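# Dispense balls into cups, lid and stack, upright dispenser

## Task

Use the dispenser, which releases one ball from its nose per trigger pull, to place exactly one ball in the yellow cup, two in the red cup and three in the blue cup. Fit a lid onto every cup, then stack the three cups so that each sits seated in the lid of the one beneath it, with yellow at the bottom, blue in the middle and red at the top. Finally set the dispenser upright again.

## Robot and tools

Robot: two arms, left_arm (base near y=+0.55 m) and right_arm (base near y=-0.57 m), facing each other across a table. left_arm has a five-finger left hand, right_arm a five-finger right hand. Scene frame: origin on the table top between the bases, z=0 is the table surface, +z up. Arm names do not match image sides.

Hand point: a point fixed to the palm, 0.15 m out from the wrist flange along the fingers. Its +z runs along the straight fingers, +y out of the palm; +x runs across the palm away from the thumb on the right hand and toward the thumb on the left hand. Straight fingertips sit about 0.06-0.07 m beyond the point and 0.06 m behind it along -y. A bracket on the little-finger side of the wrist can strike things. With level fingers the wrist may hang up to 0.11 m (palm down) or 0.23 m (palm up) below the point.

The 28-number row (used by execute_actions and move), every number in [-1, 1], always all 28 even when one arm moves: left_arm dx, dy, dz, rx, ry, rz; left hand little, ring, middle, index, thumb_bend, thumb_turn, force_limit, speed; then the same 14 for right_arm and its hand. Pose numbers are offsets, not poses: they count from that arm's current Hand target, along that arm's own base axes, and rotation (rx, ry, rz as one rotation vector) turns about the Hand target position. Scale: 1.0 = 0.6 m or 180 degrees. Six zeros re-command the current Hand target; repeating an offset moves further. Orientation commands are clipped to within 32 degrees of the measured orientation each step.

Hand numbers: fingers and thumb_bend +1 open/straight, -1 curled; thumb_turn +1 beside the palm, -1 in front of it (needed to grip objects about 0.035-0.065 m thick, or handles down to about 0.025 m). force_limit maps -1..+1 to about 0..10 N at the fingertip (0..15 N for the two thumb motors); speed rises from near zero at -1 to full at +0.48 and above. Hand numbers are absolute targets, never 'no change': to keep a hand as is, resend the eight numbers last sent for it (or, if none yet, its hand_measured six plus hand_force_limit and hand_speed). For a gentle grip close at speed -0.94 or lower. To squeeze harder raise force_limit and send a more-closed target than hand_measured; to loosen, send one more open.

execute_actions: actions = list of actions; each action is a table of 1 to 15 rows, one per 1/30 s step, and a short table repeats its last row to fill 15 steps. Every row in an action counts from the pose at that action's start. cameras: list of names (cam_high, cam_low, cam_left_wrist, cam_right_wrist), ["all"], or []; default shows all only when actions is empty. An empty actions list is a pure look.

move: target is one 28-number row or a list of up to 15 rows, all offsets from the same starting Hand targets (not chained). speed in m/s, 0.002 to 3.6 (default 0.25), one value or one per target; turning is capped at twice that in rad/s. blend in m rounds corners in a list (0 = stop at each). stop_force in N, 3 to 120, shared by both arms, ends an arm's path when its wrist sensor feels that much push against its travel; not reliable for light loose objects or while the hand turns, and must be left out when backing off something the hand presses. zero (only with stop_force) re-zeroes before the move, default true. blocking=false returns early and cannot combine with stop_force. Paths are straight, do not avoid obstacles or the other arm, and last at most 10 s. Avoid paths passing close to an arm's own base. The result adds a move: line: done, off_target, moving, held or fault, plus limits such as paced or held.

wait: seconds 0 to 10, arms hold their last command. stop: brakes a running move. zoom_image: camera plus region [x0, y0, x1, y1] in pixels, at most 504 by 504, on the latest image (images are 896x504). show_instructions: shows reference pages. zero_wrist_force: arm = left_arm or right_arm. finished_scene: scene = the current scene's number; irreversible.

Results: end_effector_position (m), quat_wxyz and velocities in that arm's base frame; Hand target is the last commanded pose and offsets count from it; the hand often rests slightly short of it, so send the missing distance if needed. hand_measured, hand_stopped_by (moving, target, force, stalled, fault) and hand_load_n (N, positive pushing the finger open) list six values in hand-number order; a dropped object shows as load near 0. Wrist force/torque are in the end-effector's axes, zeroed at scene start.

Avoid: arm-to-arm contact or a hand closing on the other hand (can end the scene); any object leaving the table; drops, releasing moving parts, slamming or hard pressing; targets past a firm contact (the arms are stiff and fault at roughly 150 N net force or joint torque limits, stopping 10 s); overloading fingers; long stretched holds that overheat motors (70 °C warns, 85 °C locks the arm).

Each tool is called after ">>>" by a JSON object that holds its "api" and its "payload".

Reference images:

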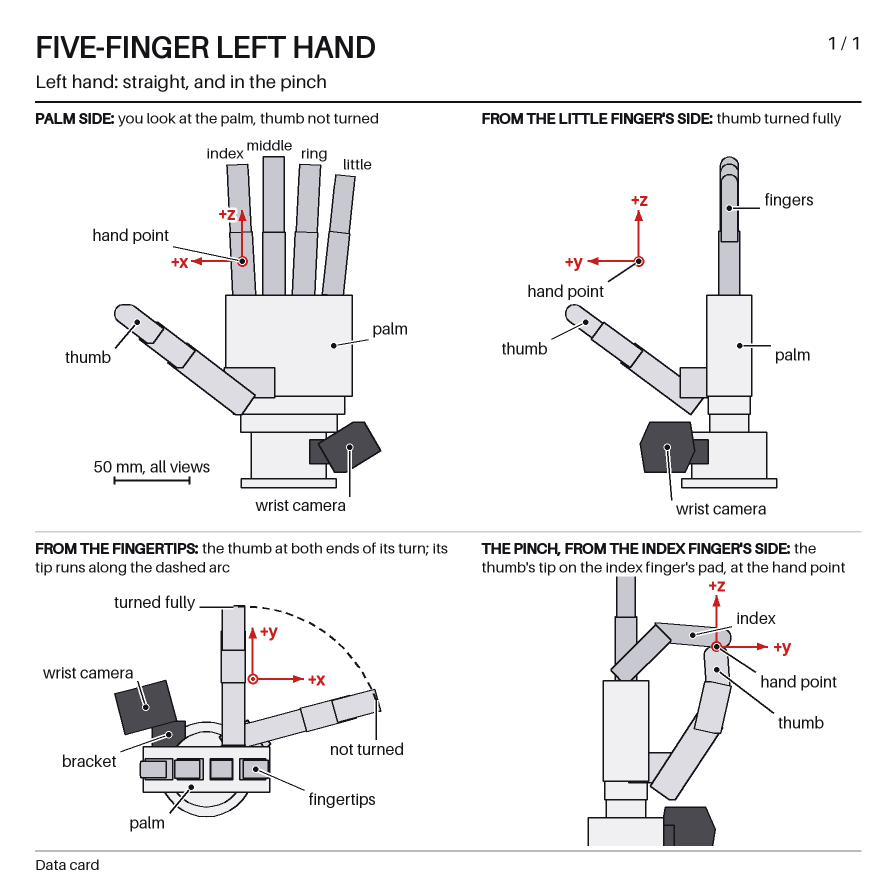

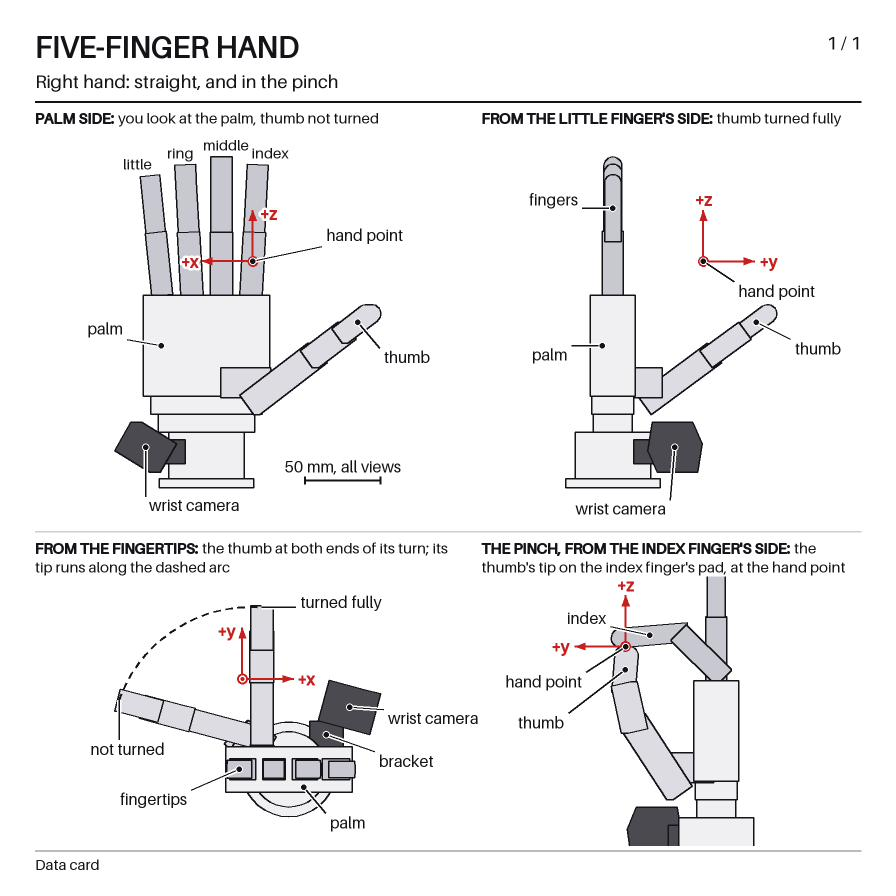

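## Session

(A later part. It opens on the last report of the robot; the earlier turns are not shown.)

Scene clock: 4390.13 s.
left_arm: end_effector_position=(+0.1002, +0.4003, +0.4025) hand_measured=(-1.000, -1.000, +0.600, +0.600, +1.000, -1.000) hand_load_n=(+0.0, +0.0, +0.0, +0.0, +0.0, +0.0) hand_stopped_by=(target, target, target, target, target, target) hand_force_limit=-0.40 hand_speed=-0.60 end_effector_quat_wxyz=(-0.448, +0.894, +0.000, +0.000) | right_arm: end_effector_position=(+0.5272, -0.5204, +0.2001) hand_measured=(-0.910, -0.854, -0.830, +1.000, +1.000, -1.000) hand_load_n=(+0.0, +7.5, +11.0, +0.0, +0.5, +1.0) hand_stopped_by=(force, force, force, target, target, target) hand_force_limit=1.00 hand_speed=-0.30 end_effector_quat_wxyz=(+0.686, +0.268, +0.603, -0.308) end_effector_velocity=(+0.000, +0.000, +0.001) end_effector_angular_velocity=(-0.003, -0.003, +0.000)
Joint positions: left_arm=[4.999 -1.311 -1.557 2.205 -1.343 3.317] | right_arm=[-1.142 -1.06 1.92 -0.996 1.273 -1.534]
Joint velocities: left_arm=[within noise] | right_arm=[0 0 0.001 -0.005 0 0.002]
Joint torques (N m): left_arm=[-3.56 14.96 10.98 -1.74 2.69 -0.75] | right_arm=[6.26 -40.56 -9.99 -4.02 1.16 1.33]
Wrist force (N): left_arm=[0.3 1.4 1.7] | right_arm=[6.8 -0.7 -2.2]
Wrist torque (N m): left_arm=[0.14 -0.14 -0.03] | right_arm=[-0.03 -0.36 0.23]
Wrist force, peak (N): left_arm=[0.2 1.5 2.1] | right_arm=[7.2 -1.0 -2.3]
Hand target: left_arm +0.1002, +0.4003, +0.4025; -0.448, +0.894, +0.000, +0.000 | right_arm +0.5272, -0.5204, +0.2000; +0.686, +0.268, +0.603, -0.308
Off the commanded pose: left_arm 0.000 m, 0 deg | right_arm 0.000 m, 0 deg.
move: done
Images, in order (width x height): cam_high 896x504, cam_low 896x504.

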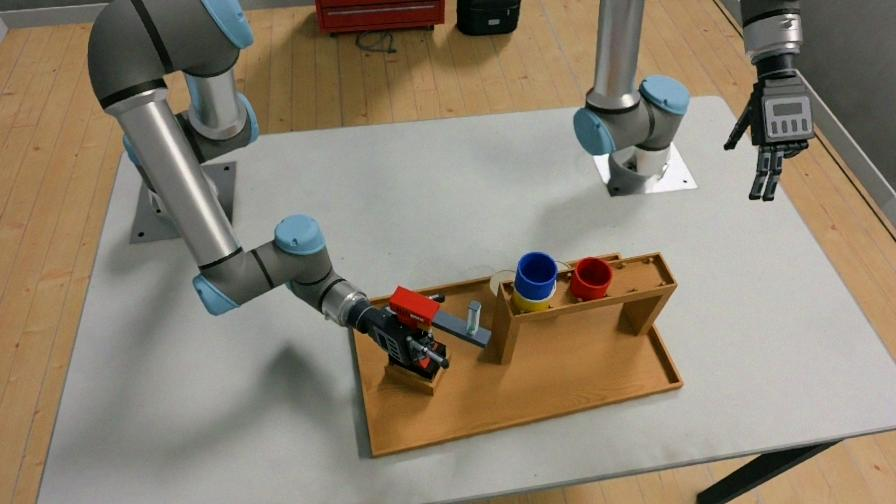

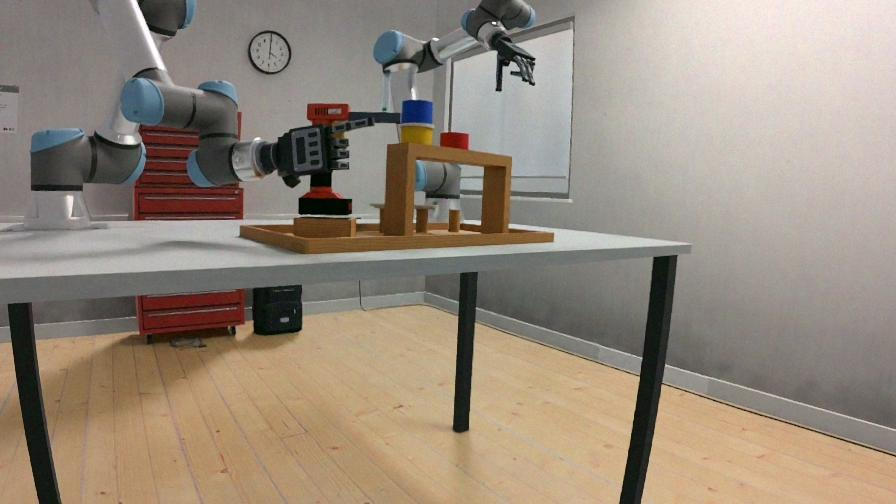

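>>> {"api": "move", "payload": {"target": [0,0,0,0,0,0,-1,-1,0.6,0.6,1,-1,-0.4,-0.6,0,0,-0.085,0,0,0,-0.98,-0.98,-0.98,1,1,-1,1,-0.3], "speed": 0.012, "stop_force": 4, "cameras": ["cam_high","cam_low"]}}

>>> {"api": "zoom_image", "payload": {"camera": "cam_low", "region": [290, 200, 360, 240]}}

>>> {"api": "zoom_image", "payload": {"camera": "cam_high", "region": [405, 345, 455, 400]}}

>>> {"api": "zoom_image", "payload": {"camera": "cam_high", "region": [380, 345, 430, 400]}}

Scene clock: 4411.13 s.
left_arm: end_effector_position=(+0.1002, +0.4003, +0.4025) hand_measured=(-1.000, -1.000, +0.600, +0.600, +1.000, -1.000) hand_load_n=(+0.0, +0.0, +0.0, +0.0, +0.0, +0.0) hand_stopped_by=(target, target, target, target, target, target) hand_force_limit=-0.40 hand_speed=-0.60 end_effector_quat_wxyz=(-0.448, +0.894, +0.000, +0.000) | right_arm: end_effector_position=(+0.5272, -0.5204, +0.1943) hand_measured=(-0.910, -0.854, -0.830, +1.000, +1.000, -1.000) hand_load_n=(+0.0, +7.0, +11.0, +0.0, +0.5, +1.5) hand_stopped_by=(force, force, force, target, target, target) hand_force_limit=1.00 hand_speed=-0.30 end_effector_quat_wxyz=(+0.686, +0.268, +0.603, -0.308)
Joint positions: left_arm=[4.999 -1.311 -1.557 2.205 -1.343 3.317] | right_arm=[-1.142 -1.049 1.923 -1.01 1.273 -1.534]
Joint torques (N m): left_arm=[-4.42 14.78 11.02 -1.93 2.81 -0.79] | right_arm=[-3.99 -45.38 -25.63 -3.4 -0.52 1.23]
Wrist force (N): left_arm=[0.3 1.4 1.7] | right_arm=[5.0 -0.4 -1.7]
Wrist torque (N m): left_arm=[0.14 -0.14 -0.03] | right_arm=[0.00 -0.24 0.23]
Wrist force, peak (N): left_arm=[0.3 1.3 2.1] | right_arm=[7.0 -0.7 -2.4]
Hand target: left_arm +0.1002, +0.4003, +0.4025; -0.448, +0.894, +0.000, +0.000 | right_arm +0.5272, -0.5204, +0.1943; +0.686, +0.268, +0.603, -0.308 (not the last commanded pose)
Off the commanded pose: left_arm 0.000 m, 0 deg | right_arm 0.045 m, 0 deg.
move: contact (right_arm)
Images, in order (width x height): cam_high 896x504, cam_low 896x504.

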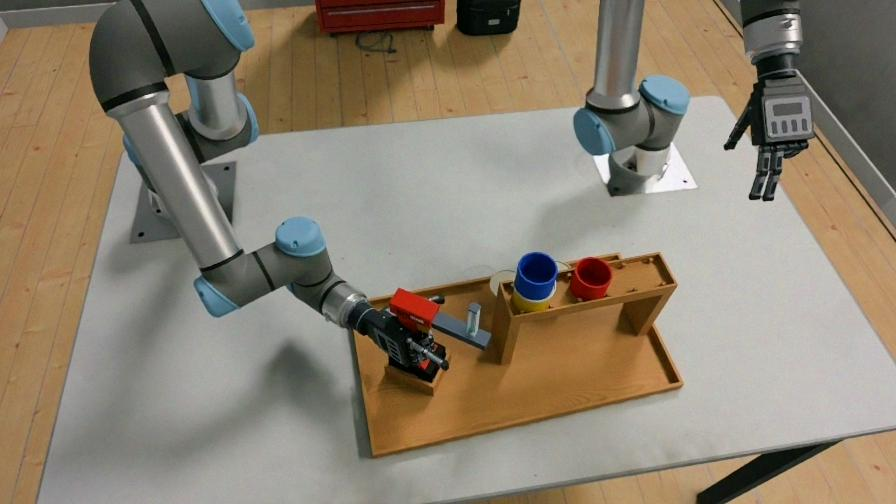

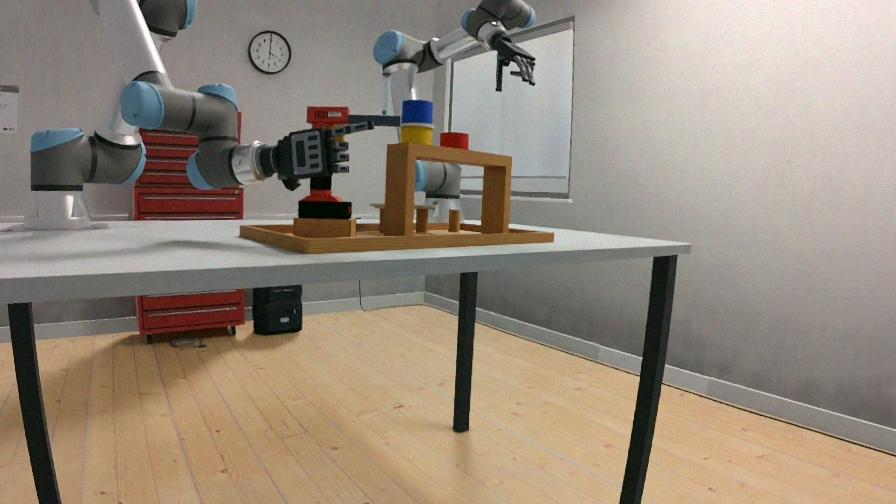

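Scaled by 7.200 from the camera's 896x504 image, which has a finer 1280x720 frame.

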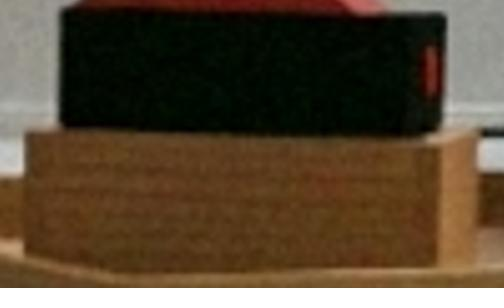

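Scaled by 9.164 from the camera's 896x504 image, which has a finer 1280x720 frame.

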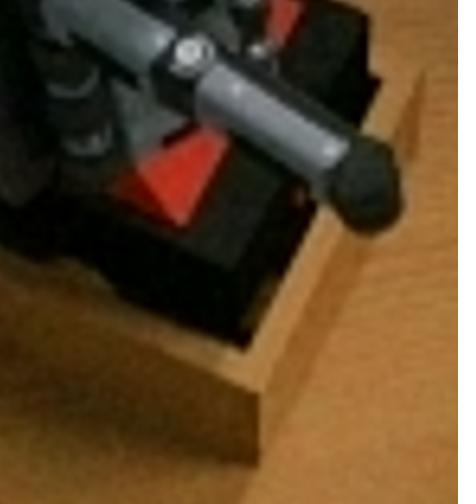

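Scaled by 9.164 from the camera's 896x504 image, which has a finer 1280x720 frame.

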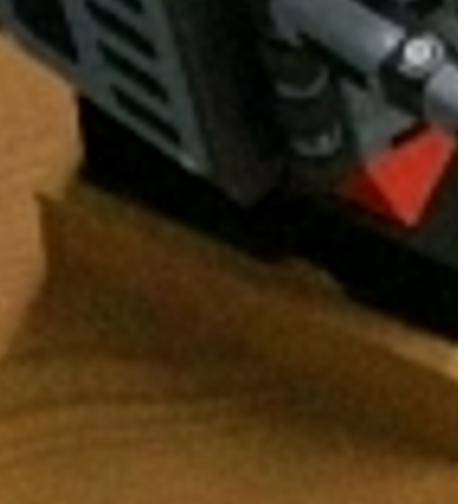

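>>> {"api": "move", "payload": {"target": [[0,0,0,0,0,0,-1,-1,0.6,0.6,1,-1,-0.4,-0.6,0,0,0.005,0,0,0,-0.98,-0.98,-0.98,1,1,-1,1,-0.3],[0,0,0,0,0,0,-1,-1,0.6,0.6,1,-1,-0.4,-0.6,0.00075,-0.0025,0.005,0,0,0,-0.98,-0.98,-0.98,1,1,-1,1,-0.3],[0,0,0,0,0,0,-1,-1,0.6,0.6,1,-1,-0.4,-0.6,0.00075,-0.0025,-0.08,0,0,0,-0.98,-0.98,-0.98,1,1,-1,1,-0.3]], "speed": 0.012, "stop_force": 4, "cameras": []}}

Scene clock: 4445.40 s.
left_arm: end_effector_position=(+0.1002, +0.4003, +0.4025) hand_measured=(-1.000, -1.000, +0.600, +0.600, +1.000, -1.000) hand_load_n=(+0.0, +0.0, +0.0, -0.5, +0.0, +0.0) hand_stopped_by=(target, target, target, target, target, target) hand_force_limit=-0.40 hand_speed=-0.60 end_effector_quat_wxyz=(-0.448, +0.894, +0.000, +0.000) | right_arm: end_effector_position=(+0.5276, -0.5219, +0.1543) hand_measured=(-0.910, -0.854, -0.830, +1.000, +1.000, -1.000) hand_load_n=(+0.0, +6.5, +10.5, +0.0, +1.0, +2.0) hand_stopped_by=(force, force, force, target, target, target) hand_force_limit=1.00 hand_speed=-0.30 end_effector_quat_wxyz=(+0.686, +0.268, +0.603, -0.308)
Joint positions: left_arm=[4.999 -1.311 -1.557 2.205 -1.343 3.317] | right_arm=[-1.143 -0.967 1.931 -1.1 1.272 -1.534]
Joint torques (N m): left_arm=[-5.88 15.3 11.25 -1.83 2.71 -0.93] | right_arm=[2.76 -48.18 -20.17 -3.78 0.34 -0.72]
Wrist force (N): left_arm=[0.5 1.1 1.7] | right_arm=[6.0 -1.0 -2.1]
Wrist torque (N m): left_arm=[0.09 -0.18 -0.01] | right_arm=[-0.08 -0.29 0.20]
Wrist force, peak (N): left_arm=[0.3 1.6 2.0] | right_arm=[7.1 -0.9 -2.2]
Hand target: left_arm +0.1002, +0.4003, +0.4025; -0.448, +0.894, +0.000, +0.000 | right_arm +0.5276, -0.5219, +0.1543; +0.686, +0.268, +0.603, -0.308 (not the last commanded pose)
Off the commanded pose: left_arm 0.000 m, 0 deg | right_arm 0.008 m, 0 deg.
move: contact (right_arm); path passed 2 of 3 targets
No camera images: "cameras" was empty.

>>> {"api": "wait", "payload": {"seconds": 0.1, "cameras": ["cam_high","cam_low"]}}

>>> {"api": "zoom_image", "payload": {"camera": "cam_low", "region": [270, 140, 370, 240]}}

>>> {"api": "zoom_image", "payload": {"camera": "cam_high", "region": [380, 280, 510, 410]}}

Scene clock: 4449.57 s.
left_arm: end_effector_position=(+0.1002, +0.4003, +0.4025) hand_measured=(-1.000, -1.000, +0.600, +0.600, +1.000, -1.000) hand_load_n=(+0.0, +0.0, +0.0, +0.0, +0.0, +0.0) hand_stopped_by=(target, target, target, target, target, target) hand_force_limit=-0.40 hand_speed=-0.60 end_effector_quat_wxyz=(-0.448, +0.894, +0.000, +0.000) | right_arm: end_effector_position=(+0.5276, -0.5219, +0.1543) hand_measured=(-0.910, -0.854, -0.830, +1.000, +1.000, -1.000) hand_load_n=(+0.0, +6.5, +10.5, +0.0, +0.5, +2.0) hand_stopped_by=(force, force, force, target, target, target) hand_force_limit=1.00 hand_speed=-0.30 end_effector_quat_wxyz=(+0.686, +0.268, +0.603, -0.308)
Joint positions: left_arm=[4.999 -1.311 -1.557 2.205 -1.343 3.317] | right_arm=[-1.143 -0.967 1.931 -1.1 1.272 -1.534]
Joint torques (N m): left_arm=[-5.62 15.03 10.95 -1.83 2.8 -0.87] | right_arm=[3.31 -47.58 -22.33 -3.58 -1.25 -1.89]
Wrist force (N): left_arm=[0.2 1.3 1.9] | right_arm=[6.1 -0.8 -2.1]
Wrist torque (N m): left_arm=[0.12 -0.13 -0.04] | right_arm=[-0.05 -0.28 0.21]
Wrist force, peak (N): left_arm=[0.2 1.4 2.1] | right_arm=[6.4 -0.8 -2.1]
Hand target: left_arm +0.1002, +0.4003, +0.4025; -0.448, +0.894, +0.000, +0.000 | right_arm +0.5276, -0.5219, +0.1543; +0.686, +0.268, +0.603, -0.308 (not the last commanded pose)
Off the commanded pose: left_arm 0.000 m, 0 deg | right_arm 0.008 m, 0 deg.
wait: 0.10 s; at rest from the start
Images, in order (width x height): cam_high 896x504, cam_low 896x504.

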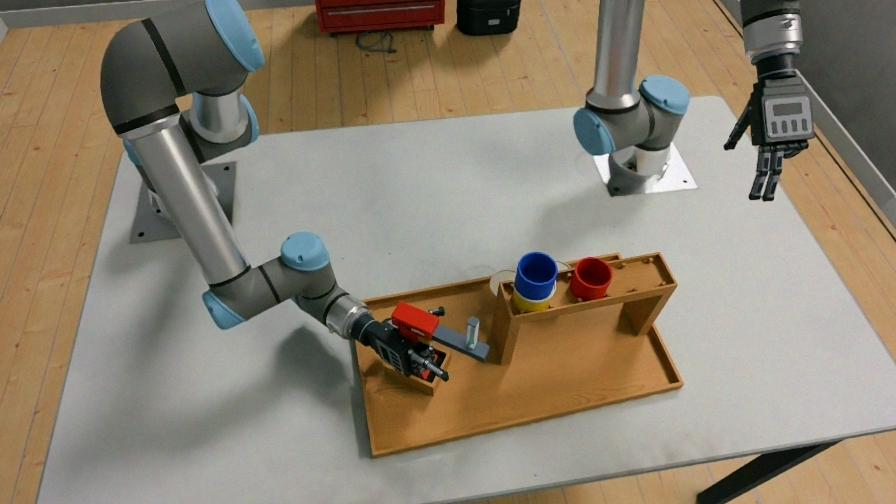

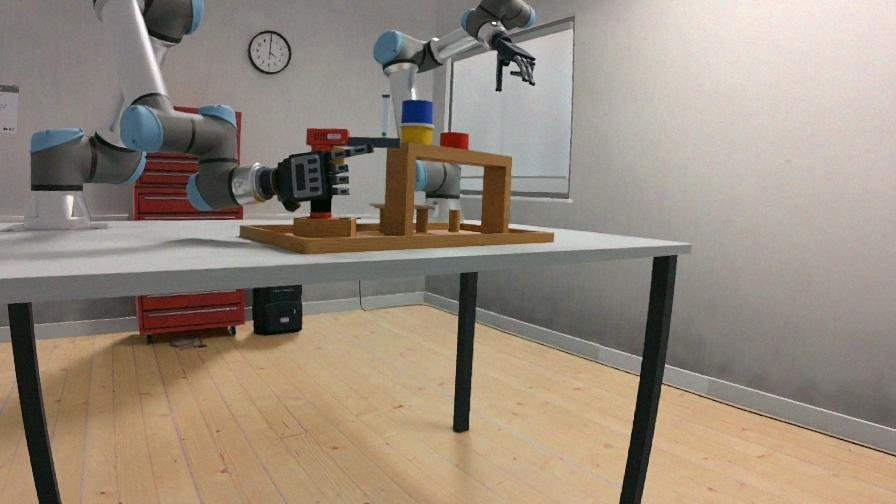

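Scaled by 5.040 from the camera's 896x504 image, which has a finer 1280x720 frame.

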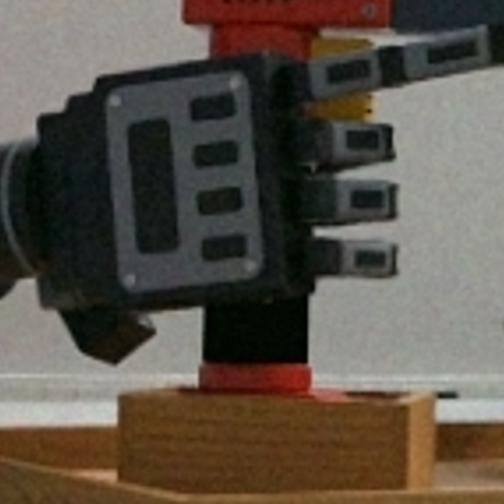

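Scaled by 3.877 from the camera's 896x504 image, which has a finer 1280x720 frame.

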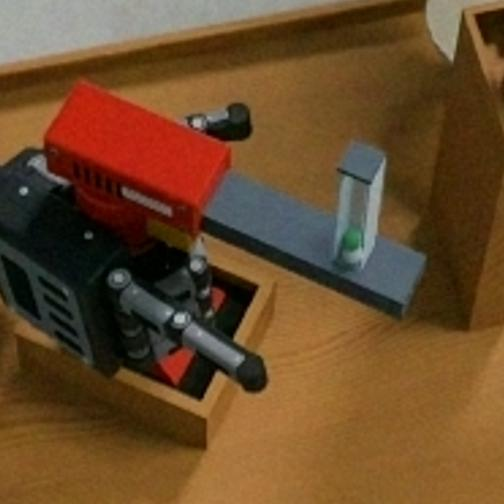

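>>> {"api": "move", "payload": {"target": [0,0,0,0,0,0,-1,-1,0.6,0.6,1,-1,-0.4,-0.6,0,0,0,0,0,0,-0.5,-0.5,-0.5,1,1,-1,1,-0.8], "speed": 0.05, "cameras": []}}

>>> {"api": "move", "payload": {"target": [0,0,0,0,0,0,-1,-1,0.6,0.6,1,-1,-0.4,-0.6,0,0,0,0,0,0,1,1,1,1,1,-1,1,-0.5], "speed": 0.05, "cameras": ["cam_high","cam_low"]}}

>>> {"api": "zoom_image", "payload": {"camera": "cam_high", "region": [360, 280, 490, 410]}}

>>> {"api": "zoom_image", "payload": {"camera": "cam_low", "region": [270, 120, 410, 240]}}

Scene clock: 4466.77 s.
left_arm: end_effector_position=(+0.1002, +0.4003, +0.4025) hand_measured=(-1.000, -1.000, +0.600, +0.600, +1.000, -1.000) hand_load_n=(+0.0, +0.0, +0.0, +0.0, +0.0, +0.0) hand_stopped_by=(target, target, target, target, target, target) hand_force_limit=-0.40 hand_speed=-0.60 end_effector_quat_wxyz=(-0.448, +0.894, +0.000, +0.000) | right_arm: end_effector_position=(+0.5276, -0.5219, +0.1543) hand_measured=(-0.500, -0.500, -0.500, +1.000, +1.000, -1.000) hand_load_n=(+0.0, +0.0, -1.5, +0.0, +0.0, -0.5) hand_stopped_by=(target, target, target, target, target, target) hand_force_limit=1.00 hand_speed=-0.80 end_effector_quat_wxyz=(+0.686, +0.268, +0.603, -0.308)
Joint positions: left_arm=[4.999 -1.311 -1.557 2.205 -1.343 3.317] | right_arm=[-1.143 -0.967 1.931 -1.1 1.272 -1.534]
Joint torques (N m): left_arm=[-5.43 14.31 10.83 -1.78 2.74 -1.02] | right_arm=[2.94 -43.13 -21.03 -3.41 -1.15 -1.76]
Wrist force (N): left_arm=[0.2 1.3 1.8] | right_arm=[7.1 -1.1 -2.9]
Wrist torque (N m): left_arm=[0.12 -0.13 -0.04] | right_arm=[-0.06 -0.26 0.19]
Wrist force, peak (N): left_arm=[0.4 1.5 2.1] | right_arm=[7.1 -1.1 -2.9]
Hand target: left_arm +0.1002, +0.4003, +0.4025; -0.448, +0.894, +0.000, +0.000 | right_arm +0.5276, -0.5219, +0.1543; +0.686, +0.268, +0.603, -0.308
Off the commanded pose: left_arm 0.000 m, 0 deg | right_arm 0.000 m, 0 deg.
move: done
No camera images: "cameras" was empty.

Scene clock: 4468.13 s.
left_arm: end_effector_position=(+0.1002, +0.4003, +0.4025) hand_measured=(-1.000, -1.000, +0.600, +0.600, +1.000, -1.000) hand_load_n=(+0.0, +0.0, +0.0, +0.0, -0.5, +0.0) hand_stopped_by=(target, target, target, target, target, target) hand_force_limit=-0.40 hand_speed=-0.60 end_effector_quat_wxyz=(-0.448, +0.894, +0.000, +0.000) | right_arm: end_effector_position=(+0.5276, -0.5219, +0.1543) hand_measured=(+1.000, +1.000, +1.000, +1.000, +1.000, -1.000) hand_load_n=(+0.0, +0.0, +0.0, +0.0, +0.0, -0.5) hand_stopped_by=(target, target, target, target, target, target) hand_force_limit=1.00 hand_speed=-0.50 end_effector_quat_wxyz=(+0.686, +0.268, +0.603, -0.308)
Joint positions: left_arm=[4.999 -1.311 -1.557 2.205 -1.343 3.317] | right_arm=[-1.143 -0.967 1.931 -1.1 1.272 -1.534]
Joint torques (N m): left_arm=[-5.25 15.27 10.91 -1.71 2.6 -0.97] | right_arm=[3.16 -36.03 -19.23 -0.47 -0.78 -1.42]
Wrist force (N): left_arm=[0.2 1.2 1.9] | right_arm=[2.0 -1.1 -1.4]
Wrist torque (N m): left_arm=[0.09 -0.13 -0.03] | right_arm=[-0.10 -0.22 0.11]
Wrist force, peak (N): left_arm=[0.4 1.3 2.1] | right_arm=[6.7 -1.3 -3.1]
Hand target: left_arm +0.1002, +0.4003, +0.4025; -0.448, +0.894, +0.000, +0.000 | right_arm +0.5276, -0.5219, +0.1543; +0.686, +0.268, +0.603, -0.308
Off the commanded pose: left_arm 0.000 m, 0 deg | right_arm 0.000 m, 0 deg.
move: done
Images, in order (width x height): cam_high 896x504, cam_low 896x504.

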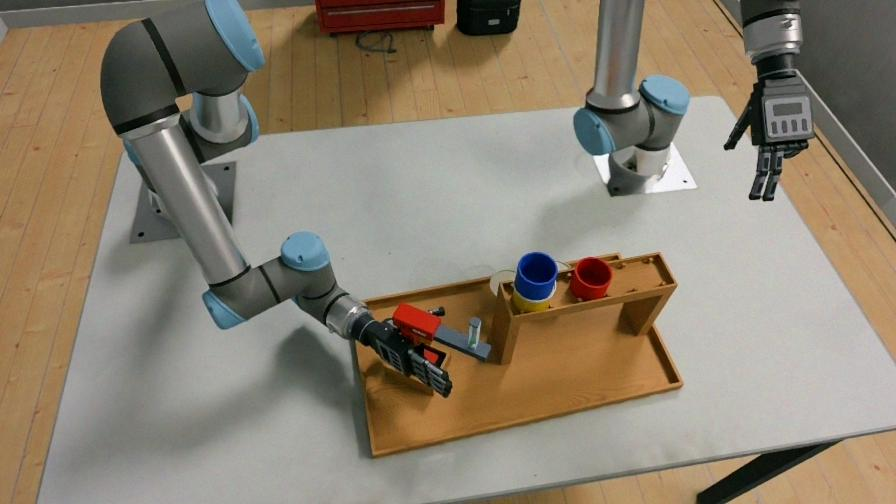

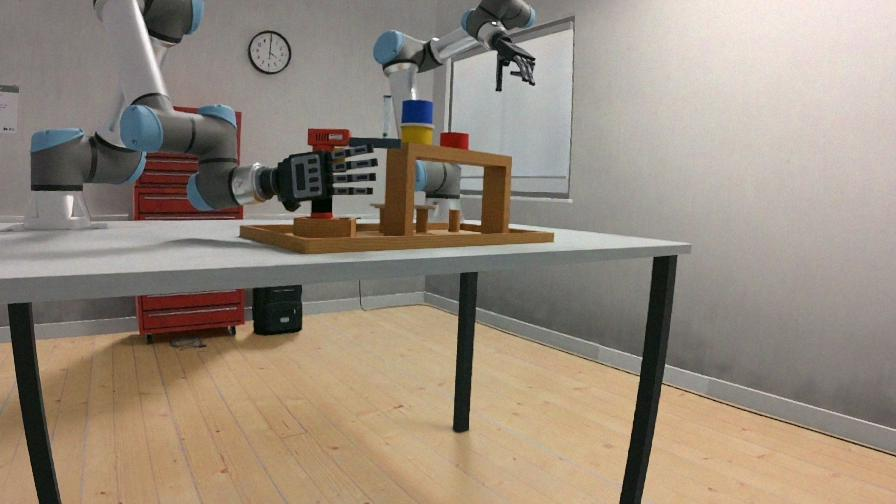

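Scaled by 3.877 from the camera's 896x504 image, which has a finer 1280x720 frame.

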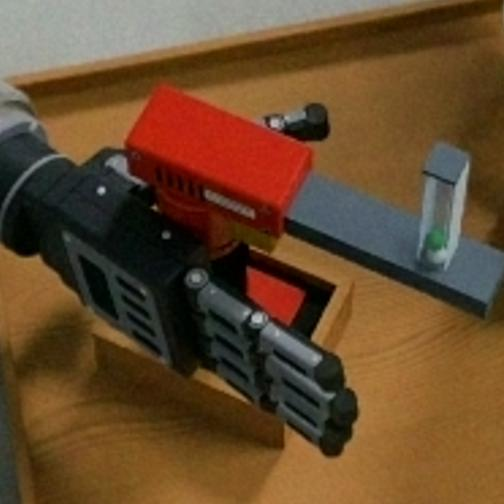

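Scaled by 3.600 from the camera's 896x504 image, which has a finer 1280x720 frame.

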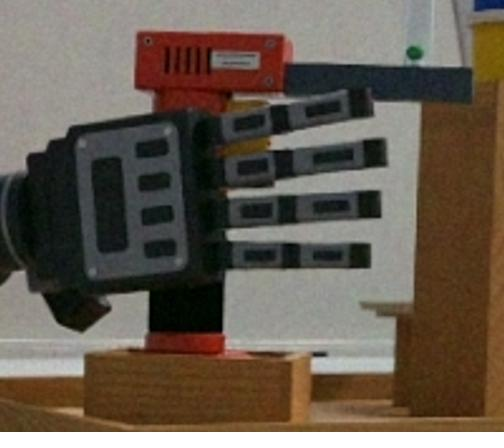

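>>> {"api": "move", "payload": {"target": [[0,0,0,0,0,0,-1,-1,0.6,0.6,1,-1,-0.4,-0.6,-0.004,-0.0035,0,0,0,0,1,1,1,1,1,-1,1,-0.5],[0,0,0,0,0,0,-1,-1,0.6,0.6,1,-1,-0.4,-0.6,-0.154,0.162,0,0,0,0,1,1,1,1,1,-1,1,-0.5],[0,0,0,0,0,0,-1,-1,0.6,0.6,1,-1,-0.4,-0.6,-0.25,0.25,0.25,0,0,0,1,1,1,1,1,-1,1,-0.5]], "speed": [0.02,0.06,0.15], "blend": [0,0.02,0], "cameras": ["cam_high","cam_low"]}}

>>> {"api": "zoom_image", "payload": {"camera": "cam_low", "region": [270, 120, 410, 240]}}

>>> {"api": "zoom_image", "payload": {"camera": "cam_low", "region": [380, 80, 480, 160]}}

>>> {"api": "zoom_image", "payload": {"camera": "cam_high", "region": [470, 230, 630, 330]}}

Scene clock: 4490.73 s.
left_arm: end_effector_position=(+0.1002, +0.4003, +0.4025) hand_measured=(-1.000, -1.000, +0.600, +0.600, +1.000, -1.000) hand_load_n=(+0.0, +0.0, +0.0, +0.0, +0.0, +0.0) hand_stopped_by=(target, target, target, target, target, target) hand_force_limit=-0.40 hand_speed=-0.60 end_effector_quat_wxyz=(-0.448, +0.894, +0.000, +0.000) | right_arm: end_effector_position=(+0.3776, -0.3720, +0.3044) hand_measured=(+1.000, +1.000, +1.000, +1.000, +1.000, -1.000) hand_load_n=(+0.0, +0.0, +0.0, +0.0, +0.0, -0.5) hand_stopped_by=(target, target, target, target, target, target) hand_force_limit=1.00 hand_speed=-0.50 end_effector_quat_wxyz=(+0.686, +0.268, +0.603, -0.308)
Joint positions: left_arm=[4.999 -1.311 -1.557 2.205 -1.343 3.317] | right_arm=[-1.419 -1.739 2.403 -0.818 0.998 -1.49]
Joint torques (N m): left_arm=[-6.73 14.4 10.69 -1.69 2.77 -0.96] | right_arm=[9.18 -17.08 -9.36 -0.32 1.14 -1.54]
Wrist force (N): left_arm=[0.4 1.3 2.0] | right_arm=[1.4 -0.8 -1.5]
Wrist torque (N m): left_arm=[0.10 -0.14 -0.02] | right_arm=[0.03 -0.12 0.05]
Wrist force, peak (N): left_arm=[0.4 1.4 2.2] | right_arm=[2.6 -0.9 -1.4]
Hand target: left_arm +0.1002, +0.4003, +0.4025; -0.448, +0.894, +0.000, +0.000 | right_arm +0.3776, -0.3719, +0.3043; +0.686, +0.268, +0.603, -0.308
Off the commanded pose: left_arm 0.000 m, 0 deg | right_arm 0.000 m, 0 deg.
move: done
Images, in order (width x height): cam_high 896x504, cam_low 896x504.

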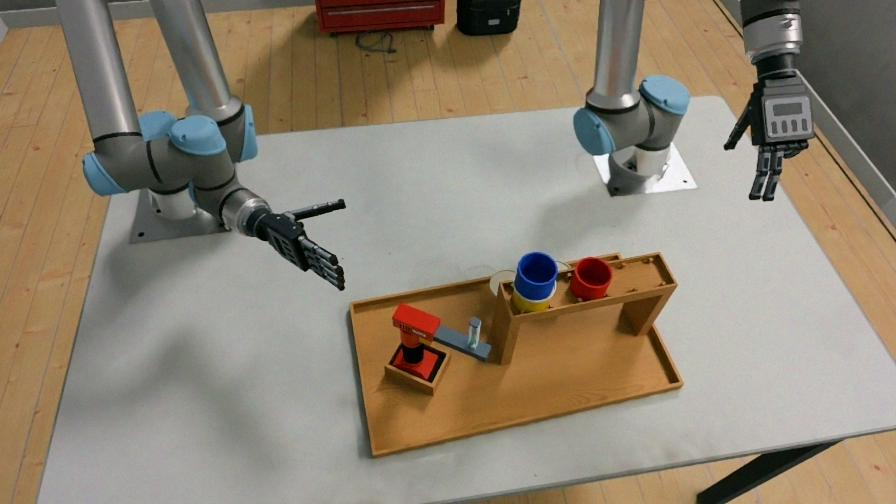

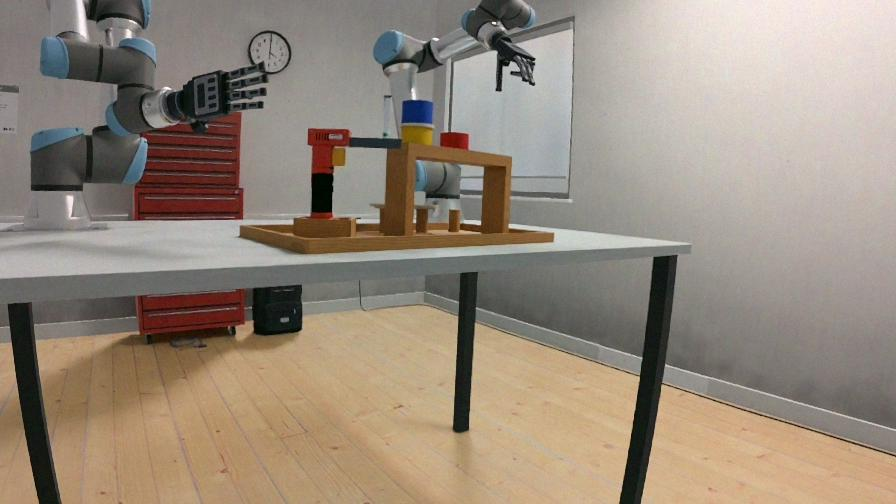

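Scaled by 3.600 from the camera's 896x504 image, which has a finer 1280x720 frame.

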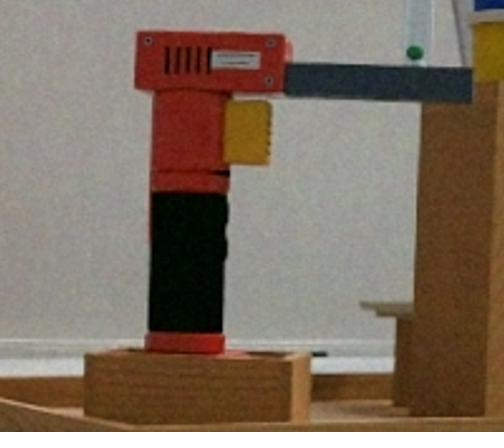

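Scaled by 5.040 from the camera's 896x504 image, which has a finer 1280x720 frame.

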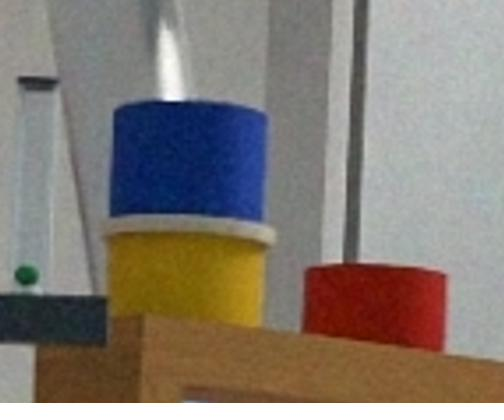

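Scaled by 3.150 from the camera's 896x504 image, which has a finer 1280x720 frame.

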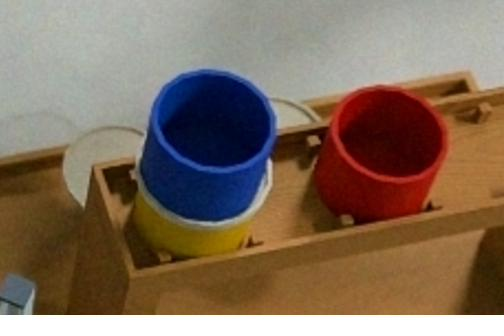

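>>> {"api": "move", "payload": {"target": [[0.4005,-0.0862,-0.1708,0,0,0,-1,-1,0.6,0.6,0.85,-1,-0.4,-0.6,-0.33,0,0,0,0,0,1,1,1,1,1,-1,1,-0.5],[0.4005,-0.0862,-0.4708,0,0,0,-1,-1,0.6,0.6,0.85,-1,-0.4,-0.6,-0.33,0,0,0,0,0,1,1,1,1,1,-1,1,-0.5]], "speed": [0.25,0.15], "blend": [0.03,0], "cameras": ["cam_high","cam_left_wrist"]}}

Scene clock: 4520.63 s.
left_arm: end_effector_position=(+0.3405, +0.3486, +0.1200) hand_measured=(-1.000, -1.000, +0.600, +0.600, +0.850, -1.000) hand_load_n=(+0.0, +0.0, +0.0, +0.0, +0.0, +0.0) hand_stopped_by=(target, target, target, target, target, target) hand_force_limit=-0.40 hand_speed=-0.60 end_effector_quat_wxyz=(-0.447, +0.894, +0.000, +0.000) | right_arm: end_effector_position=(+0.1796, -0.3719, +0.3043) hand_measured=(+1.000, +1.000, +1.000, +1.000, +1.000, -1.000) hand_load_n=(+0.0, +0.0, +0.0, +0.0, +0.0, -0.5) hand_stopped_by=(target, target, target, target, target, target) hand_force_limit=1.00 hand_speed=-0.50 end_effector_quat_wxyz=(+0.686, +0.268, +0.603, -0.308)
Joint positions: left_arm=[4.057 -1.716 -1.938 2.897 -2.08 2.71] | right_arm=[-2.305 -2.075 2.702 -1.512 0.168 -0.696]
Joint torques (N m): left_arm=[10.44 29.94 19.67 0.44 1.72 1.48] | right_arm=[-6.41 -4.85 -11.18 -0.61 0.09 -1.83]
Wrist force (N): left_arm=[0.1 1.4 2.1] | right_arm=[2.3 -0.8 -2.2]
Wrist torque (N m): left_arm=[0.11 -0.10 -0.20] | right_arm=[0.04 -0.27 -0.02]
Wrist force, peak (N): left_arm=[0.3 2.4 2.6] | right_arm=[2.4 -0.9 -2.2]
Hand target: left_arm +0.3405, +0.3486, +0.1200; -0.448, +0.894, +0.000, +0.000 | right_arm +0.1796, -0.3719, +0.3043; +0.686, +0.268, +0.603, -0.308
Off the commanded pose: left_arm 0.000 m, 0 deg | right_arm 0.000 m, 0 deg.
move: done
Images, in order (width x height): cam_high 896x504, cam_left_wrist 896x504.

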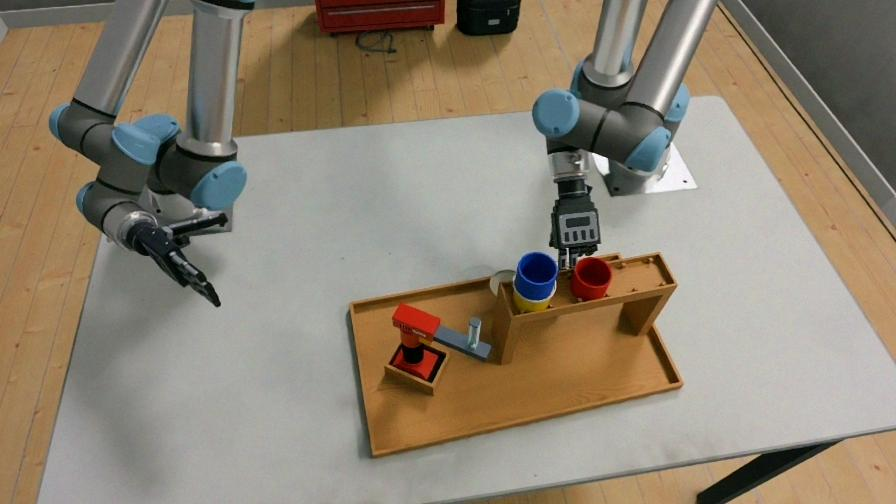

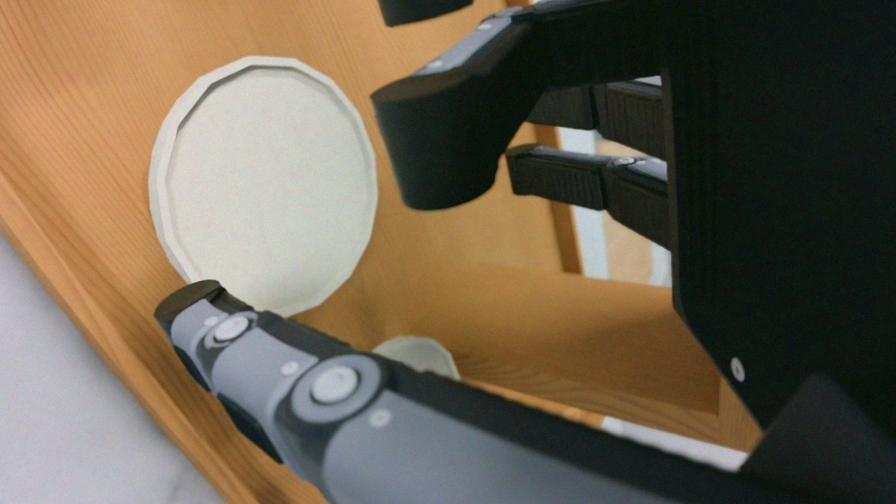

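>>> {"api": "move", "payload": {"target": [0,0,-0.0725,0,0,0,-1,-1,0.6,0.6,0.85,-1,-0.4,-0.6,0,0,0,0,0,0,1,1,1,1,1,-1,1,-0.5], "speed": 0.03, "stop_force": 4, "cameras": ["cam_left_wrist","cam_low"]}}

Scene clock: 4528.10 s.
left_arm: end_effector_position=(+0.3405, +0.3486, +0.0765) hand_measured=(-1.000, -1.000, +0.600, +0.600, +0.850, -1.000) hand_load_n=(+0.0, +0.0, +0.0, +0.0, +0.0, +0.0) hand_stopped_by=(target, target, target, target, target, target) hand_force_limit=-0.40 hand_speed=-0.60 end_effector_quat_wxyz=(-0.448, +0.894, +0.000, +0.000) | right_arm: end_effector_position=(+0.1796, -0.3719, +0.3043) hand_measured=(+1.000, +1.000, +1.000, +1.000, +1.000, -1.000) hand_load_n=(+0.0, +0.0, +0.0, +0.0, +0.0, -0.5) hand_stopped_by=(target, target, target, target, target, target) hand_force_limit=1.00 hand_speed=-0.50 end_effector_quat_wxyz=(+0.686, +0.268, +0.603, -0.308)
Joint positions: left_arm=[4.057 -1.776 -1.996 3.016 -2.08 2.71] | right_arm=[-2.305 -2.075 2.702 -1.512 0.168 -0.696]
Joint torques (N m): left_arm=[-7.76 34.78 25.22 -2.8 -1.52 0.77] | right_arm=[-5.04 -4.75 -22.25 -0.3 0.37 -1.74]
Wrist force (N): left_arm=[0.3 1.4 2.0] | right_arm=[2.2 -1.1 -2.1]
Wrist torque (N m): left_arm=[0.12 -0.09 -0.19] | right_arm=[-0.02 -0.26 -0.04]
Wrist force, peak (N): left_arm=[0.3 1.7 2.1] | right_arm=[2.4 -1.0 -2.2]
Hand target: left_arm +0.3405, +0.3486, +0.0765; -0.448, +0.894, +0.000, +0.000 | right_arm +0.1796, -0.3719, +0.3043; +0.686, +0.268, +0.603, -0.308
Off the commanded pose: left_arm 0.000 m, 0 deg | right_arm 0.000 m, 0 deg.
move: done
Images, in order (width x height): cam_low 896x504, cam_left_wrist 896x504.

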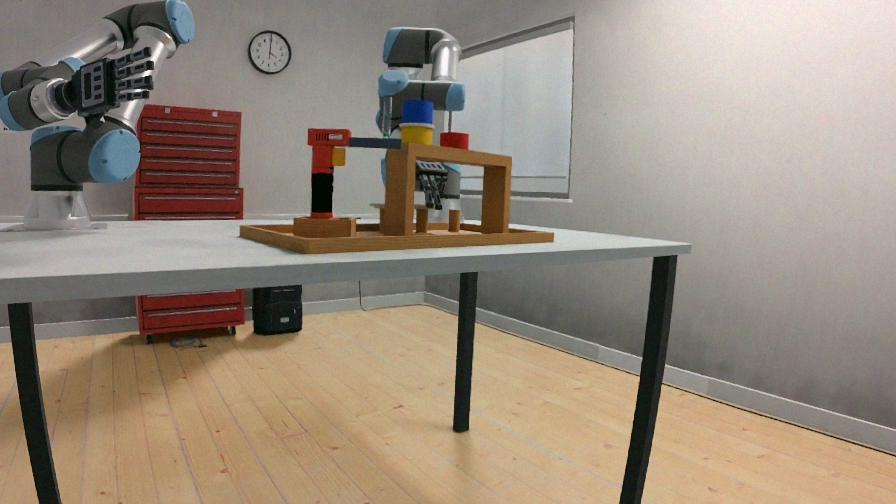

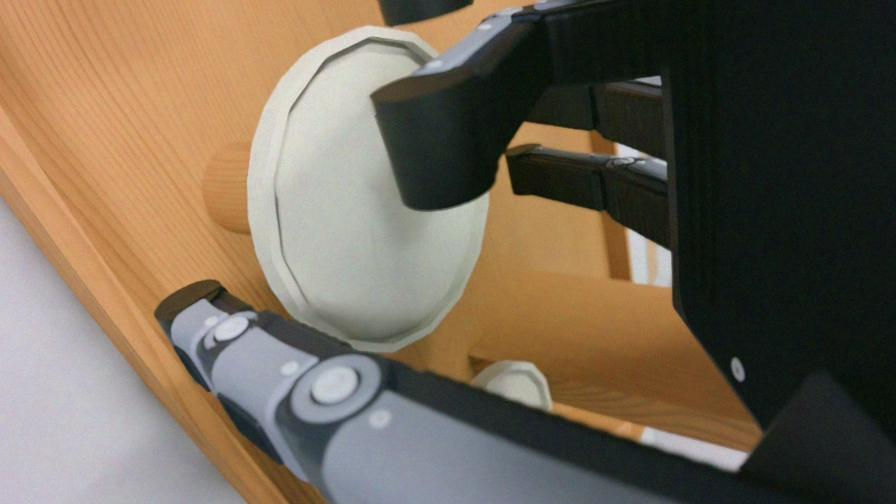

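>>> {"api": "move", "payload": {"target": [0,0,0,0,0,0,-1,-1,0.6,0.6,0.7,-1,-0.4,-0.8,0,0,0,0,0,0,1,1,1,1,1,-1,1,-0.5], "speed": 0.03, "cameras": []}}

>>> {"api": "move", "payload": {"target": [0,0,0,0,0,0,-1,-1,0.1,0.1,0.7,-1,-0.4,-0.9,0,0,0,0,0,0,1,1,1,1,1,-1,1,-0.5], "speed": 0.03, "cameras": ["cam_left_wrist"]}}

Scene clock: 4534.67 s.
left_arm: end_effector_position=(+0.3405, +0.3486, +0.0765) hand_measured=(-1.000, -1.000, +0.600, +0.600, +0.700, -1.000) hand_load_n=(+0.0, +0.0, +0.0, +0.0, +0.0, +0.0) hand_stopped_by=(target, target, target, target, target, target) hand_force_limit=-0.40 hand_speed=-0.80 end_effector_quat_wxyz=(-0.448, +0.894, +0.000, +0.000) | right_arm: end_effector_position=(+0.1796, -0.3719, +0.3043) hand_measured=(+1.000, +1.000, +1.000, +1.000, +1.000, -1.000) hand_load_n=(+0.0, +0.0, +0.0, +0.0, +0.0, +0.0) hand_stopped_by=(target, target, target, target, target, target) hand_force_limit=1.00 hand_speed=-0.50 end_effector_quat_wxyz=(+0.686, +0.268, +0.603, -0.308)
Joint positions: left_arm=[4.057 -1.776 -1.996 3.016 -2.08 2.71] | right_arm=[-2.305 -2.075 2.702 -1.512 0.168 -0.696]
Joint torques (N m): left_arm=[-10.67 35.76 24.76 -2.48 1.19 1.92] | right_arm=[-3.87 -5.3 -22.95 -0.62 1.22 -1.73]
Wrist force (N): left_arm=[0.4 1.1 2.0] | right_arm=[2.0 -0.9 -2.2]
Wrist torque (N m): left_arm=[0.08 -0.11 -0.17] | right_arm=[0.03 -0.21 -0.05]
Wrist force, peak (N): left_arm=[0.4 1.6 2.1] | right_arm=[2.4 -1.0 -2.3]
Hand target: left_arm +0.3405, +0.3486, +0.0765; -0.448, +0.894, +0.000, +0.000 | right_arm +0.1796, -0.3719, +0.3043; +0.686, +0.268, +0.603, -0.308
Off the commanded pose: left_arm 0.000 m, 0 deg | right_arm 0.000 m, 0 deg.
move: done
No camera images: "cameras" was empty.

Scene clock: 4535.73 s.
left_arm: end_effector_position=(+0.3405, +0.3486, +0.0765) hand_measured=(-1.000, -1.000, +0.406, +0.378, +0.700, -1.000) hand_load_n=(+0.0, +0.0, +2.0, +3.0, +4.0, -0.5) hand_stopped_by=(target, target, force, force, target, target) hand_force_limit=-0.40 hand_speed=-0.90 end_effector_quat_wxyz=(-0.448, +0.894, +0.000, +0.000) | right_arm: end_effector_position=(+0.1796, -0.3719, +0.3043) hand_measured=(+1.000, +1.000, +1.000, +1.000, +1.000, -1.000) hand_load_n=(+0.0, +0.0, +0.0, +0.0, -0.5, +0.0) hand_stopped_by=(target, target, target, target, target, target) hand_force_limit=1.00 hand_speed=-0.50 end_effector_quat_wxyz=(+0.686, +0.268, +0.603, -0.308)
Joint positions: left_arm=[4.057 -1.776 -1.996 3.016 -2.08 2.71] | right_arm=[-2.305 -2.075 2.702 -1.512 0.168 -0.696]
Joint torques (N m): left_arm=[-10.7 32.74 23.08 -2.45 1.39 1.96] | right_arm=[-1.91 -4.76 -23.21 -0.61 1.18 -1.6]
Wrist force (N): left_arm=[0.5 -1.2 0.6] | right_arm=[2.1 -0.9 -2.0]
Wrist torque (N m): left_arm=[0.05 -0.13 -0.13] | right_arm=[0.01 -0.24 -0.04]
Wrist force, peak (N): left_arm=[0.3 1.4 2.1] | right_arm=[2.4 -1.0 -2.2]
Hand target: left_arm +0.3405, +0.3486, +0.0765; -0.448, +0.894, +0.000, +0.000 | right_arm +0.1796, -0.3719, +0.3043; +0.686, +0.268, +0.603, -0.308
Off the commanded pose: left_arm 0.000 m, 0 deg | right_arm 0.000 m, 0 deg.
move: done
Images, in order (width x height): cam_left_wrist 896x504.

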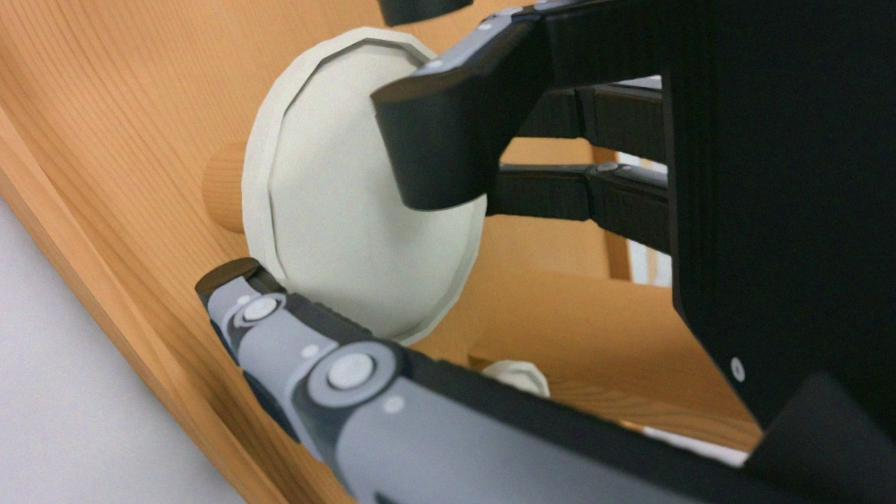

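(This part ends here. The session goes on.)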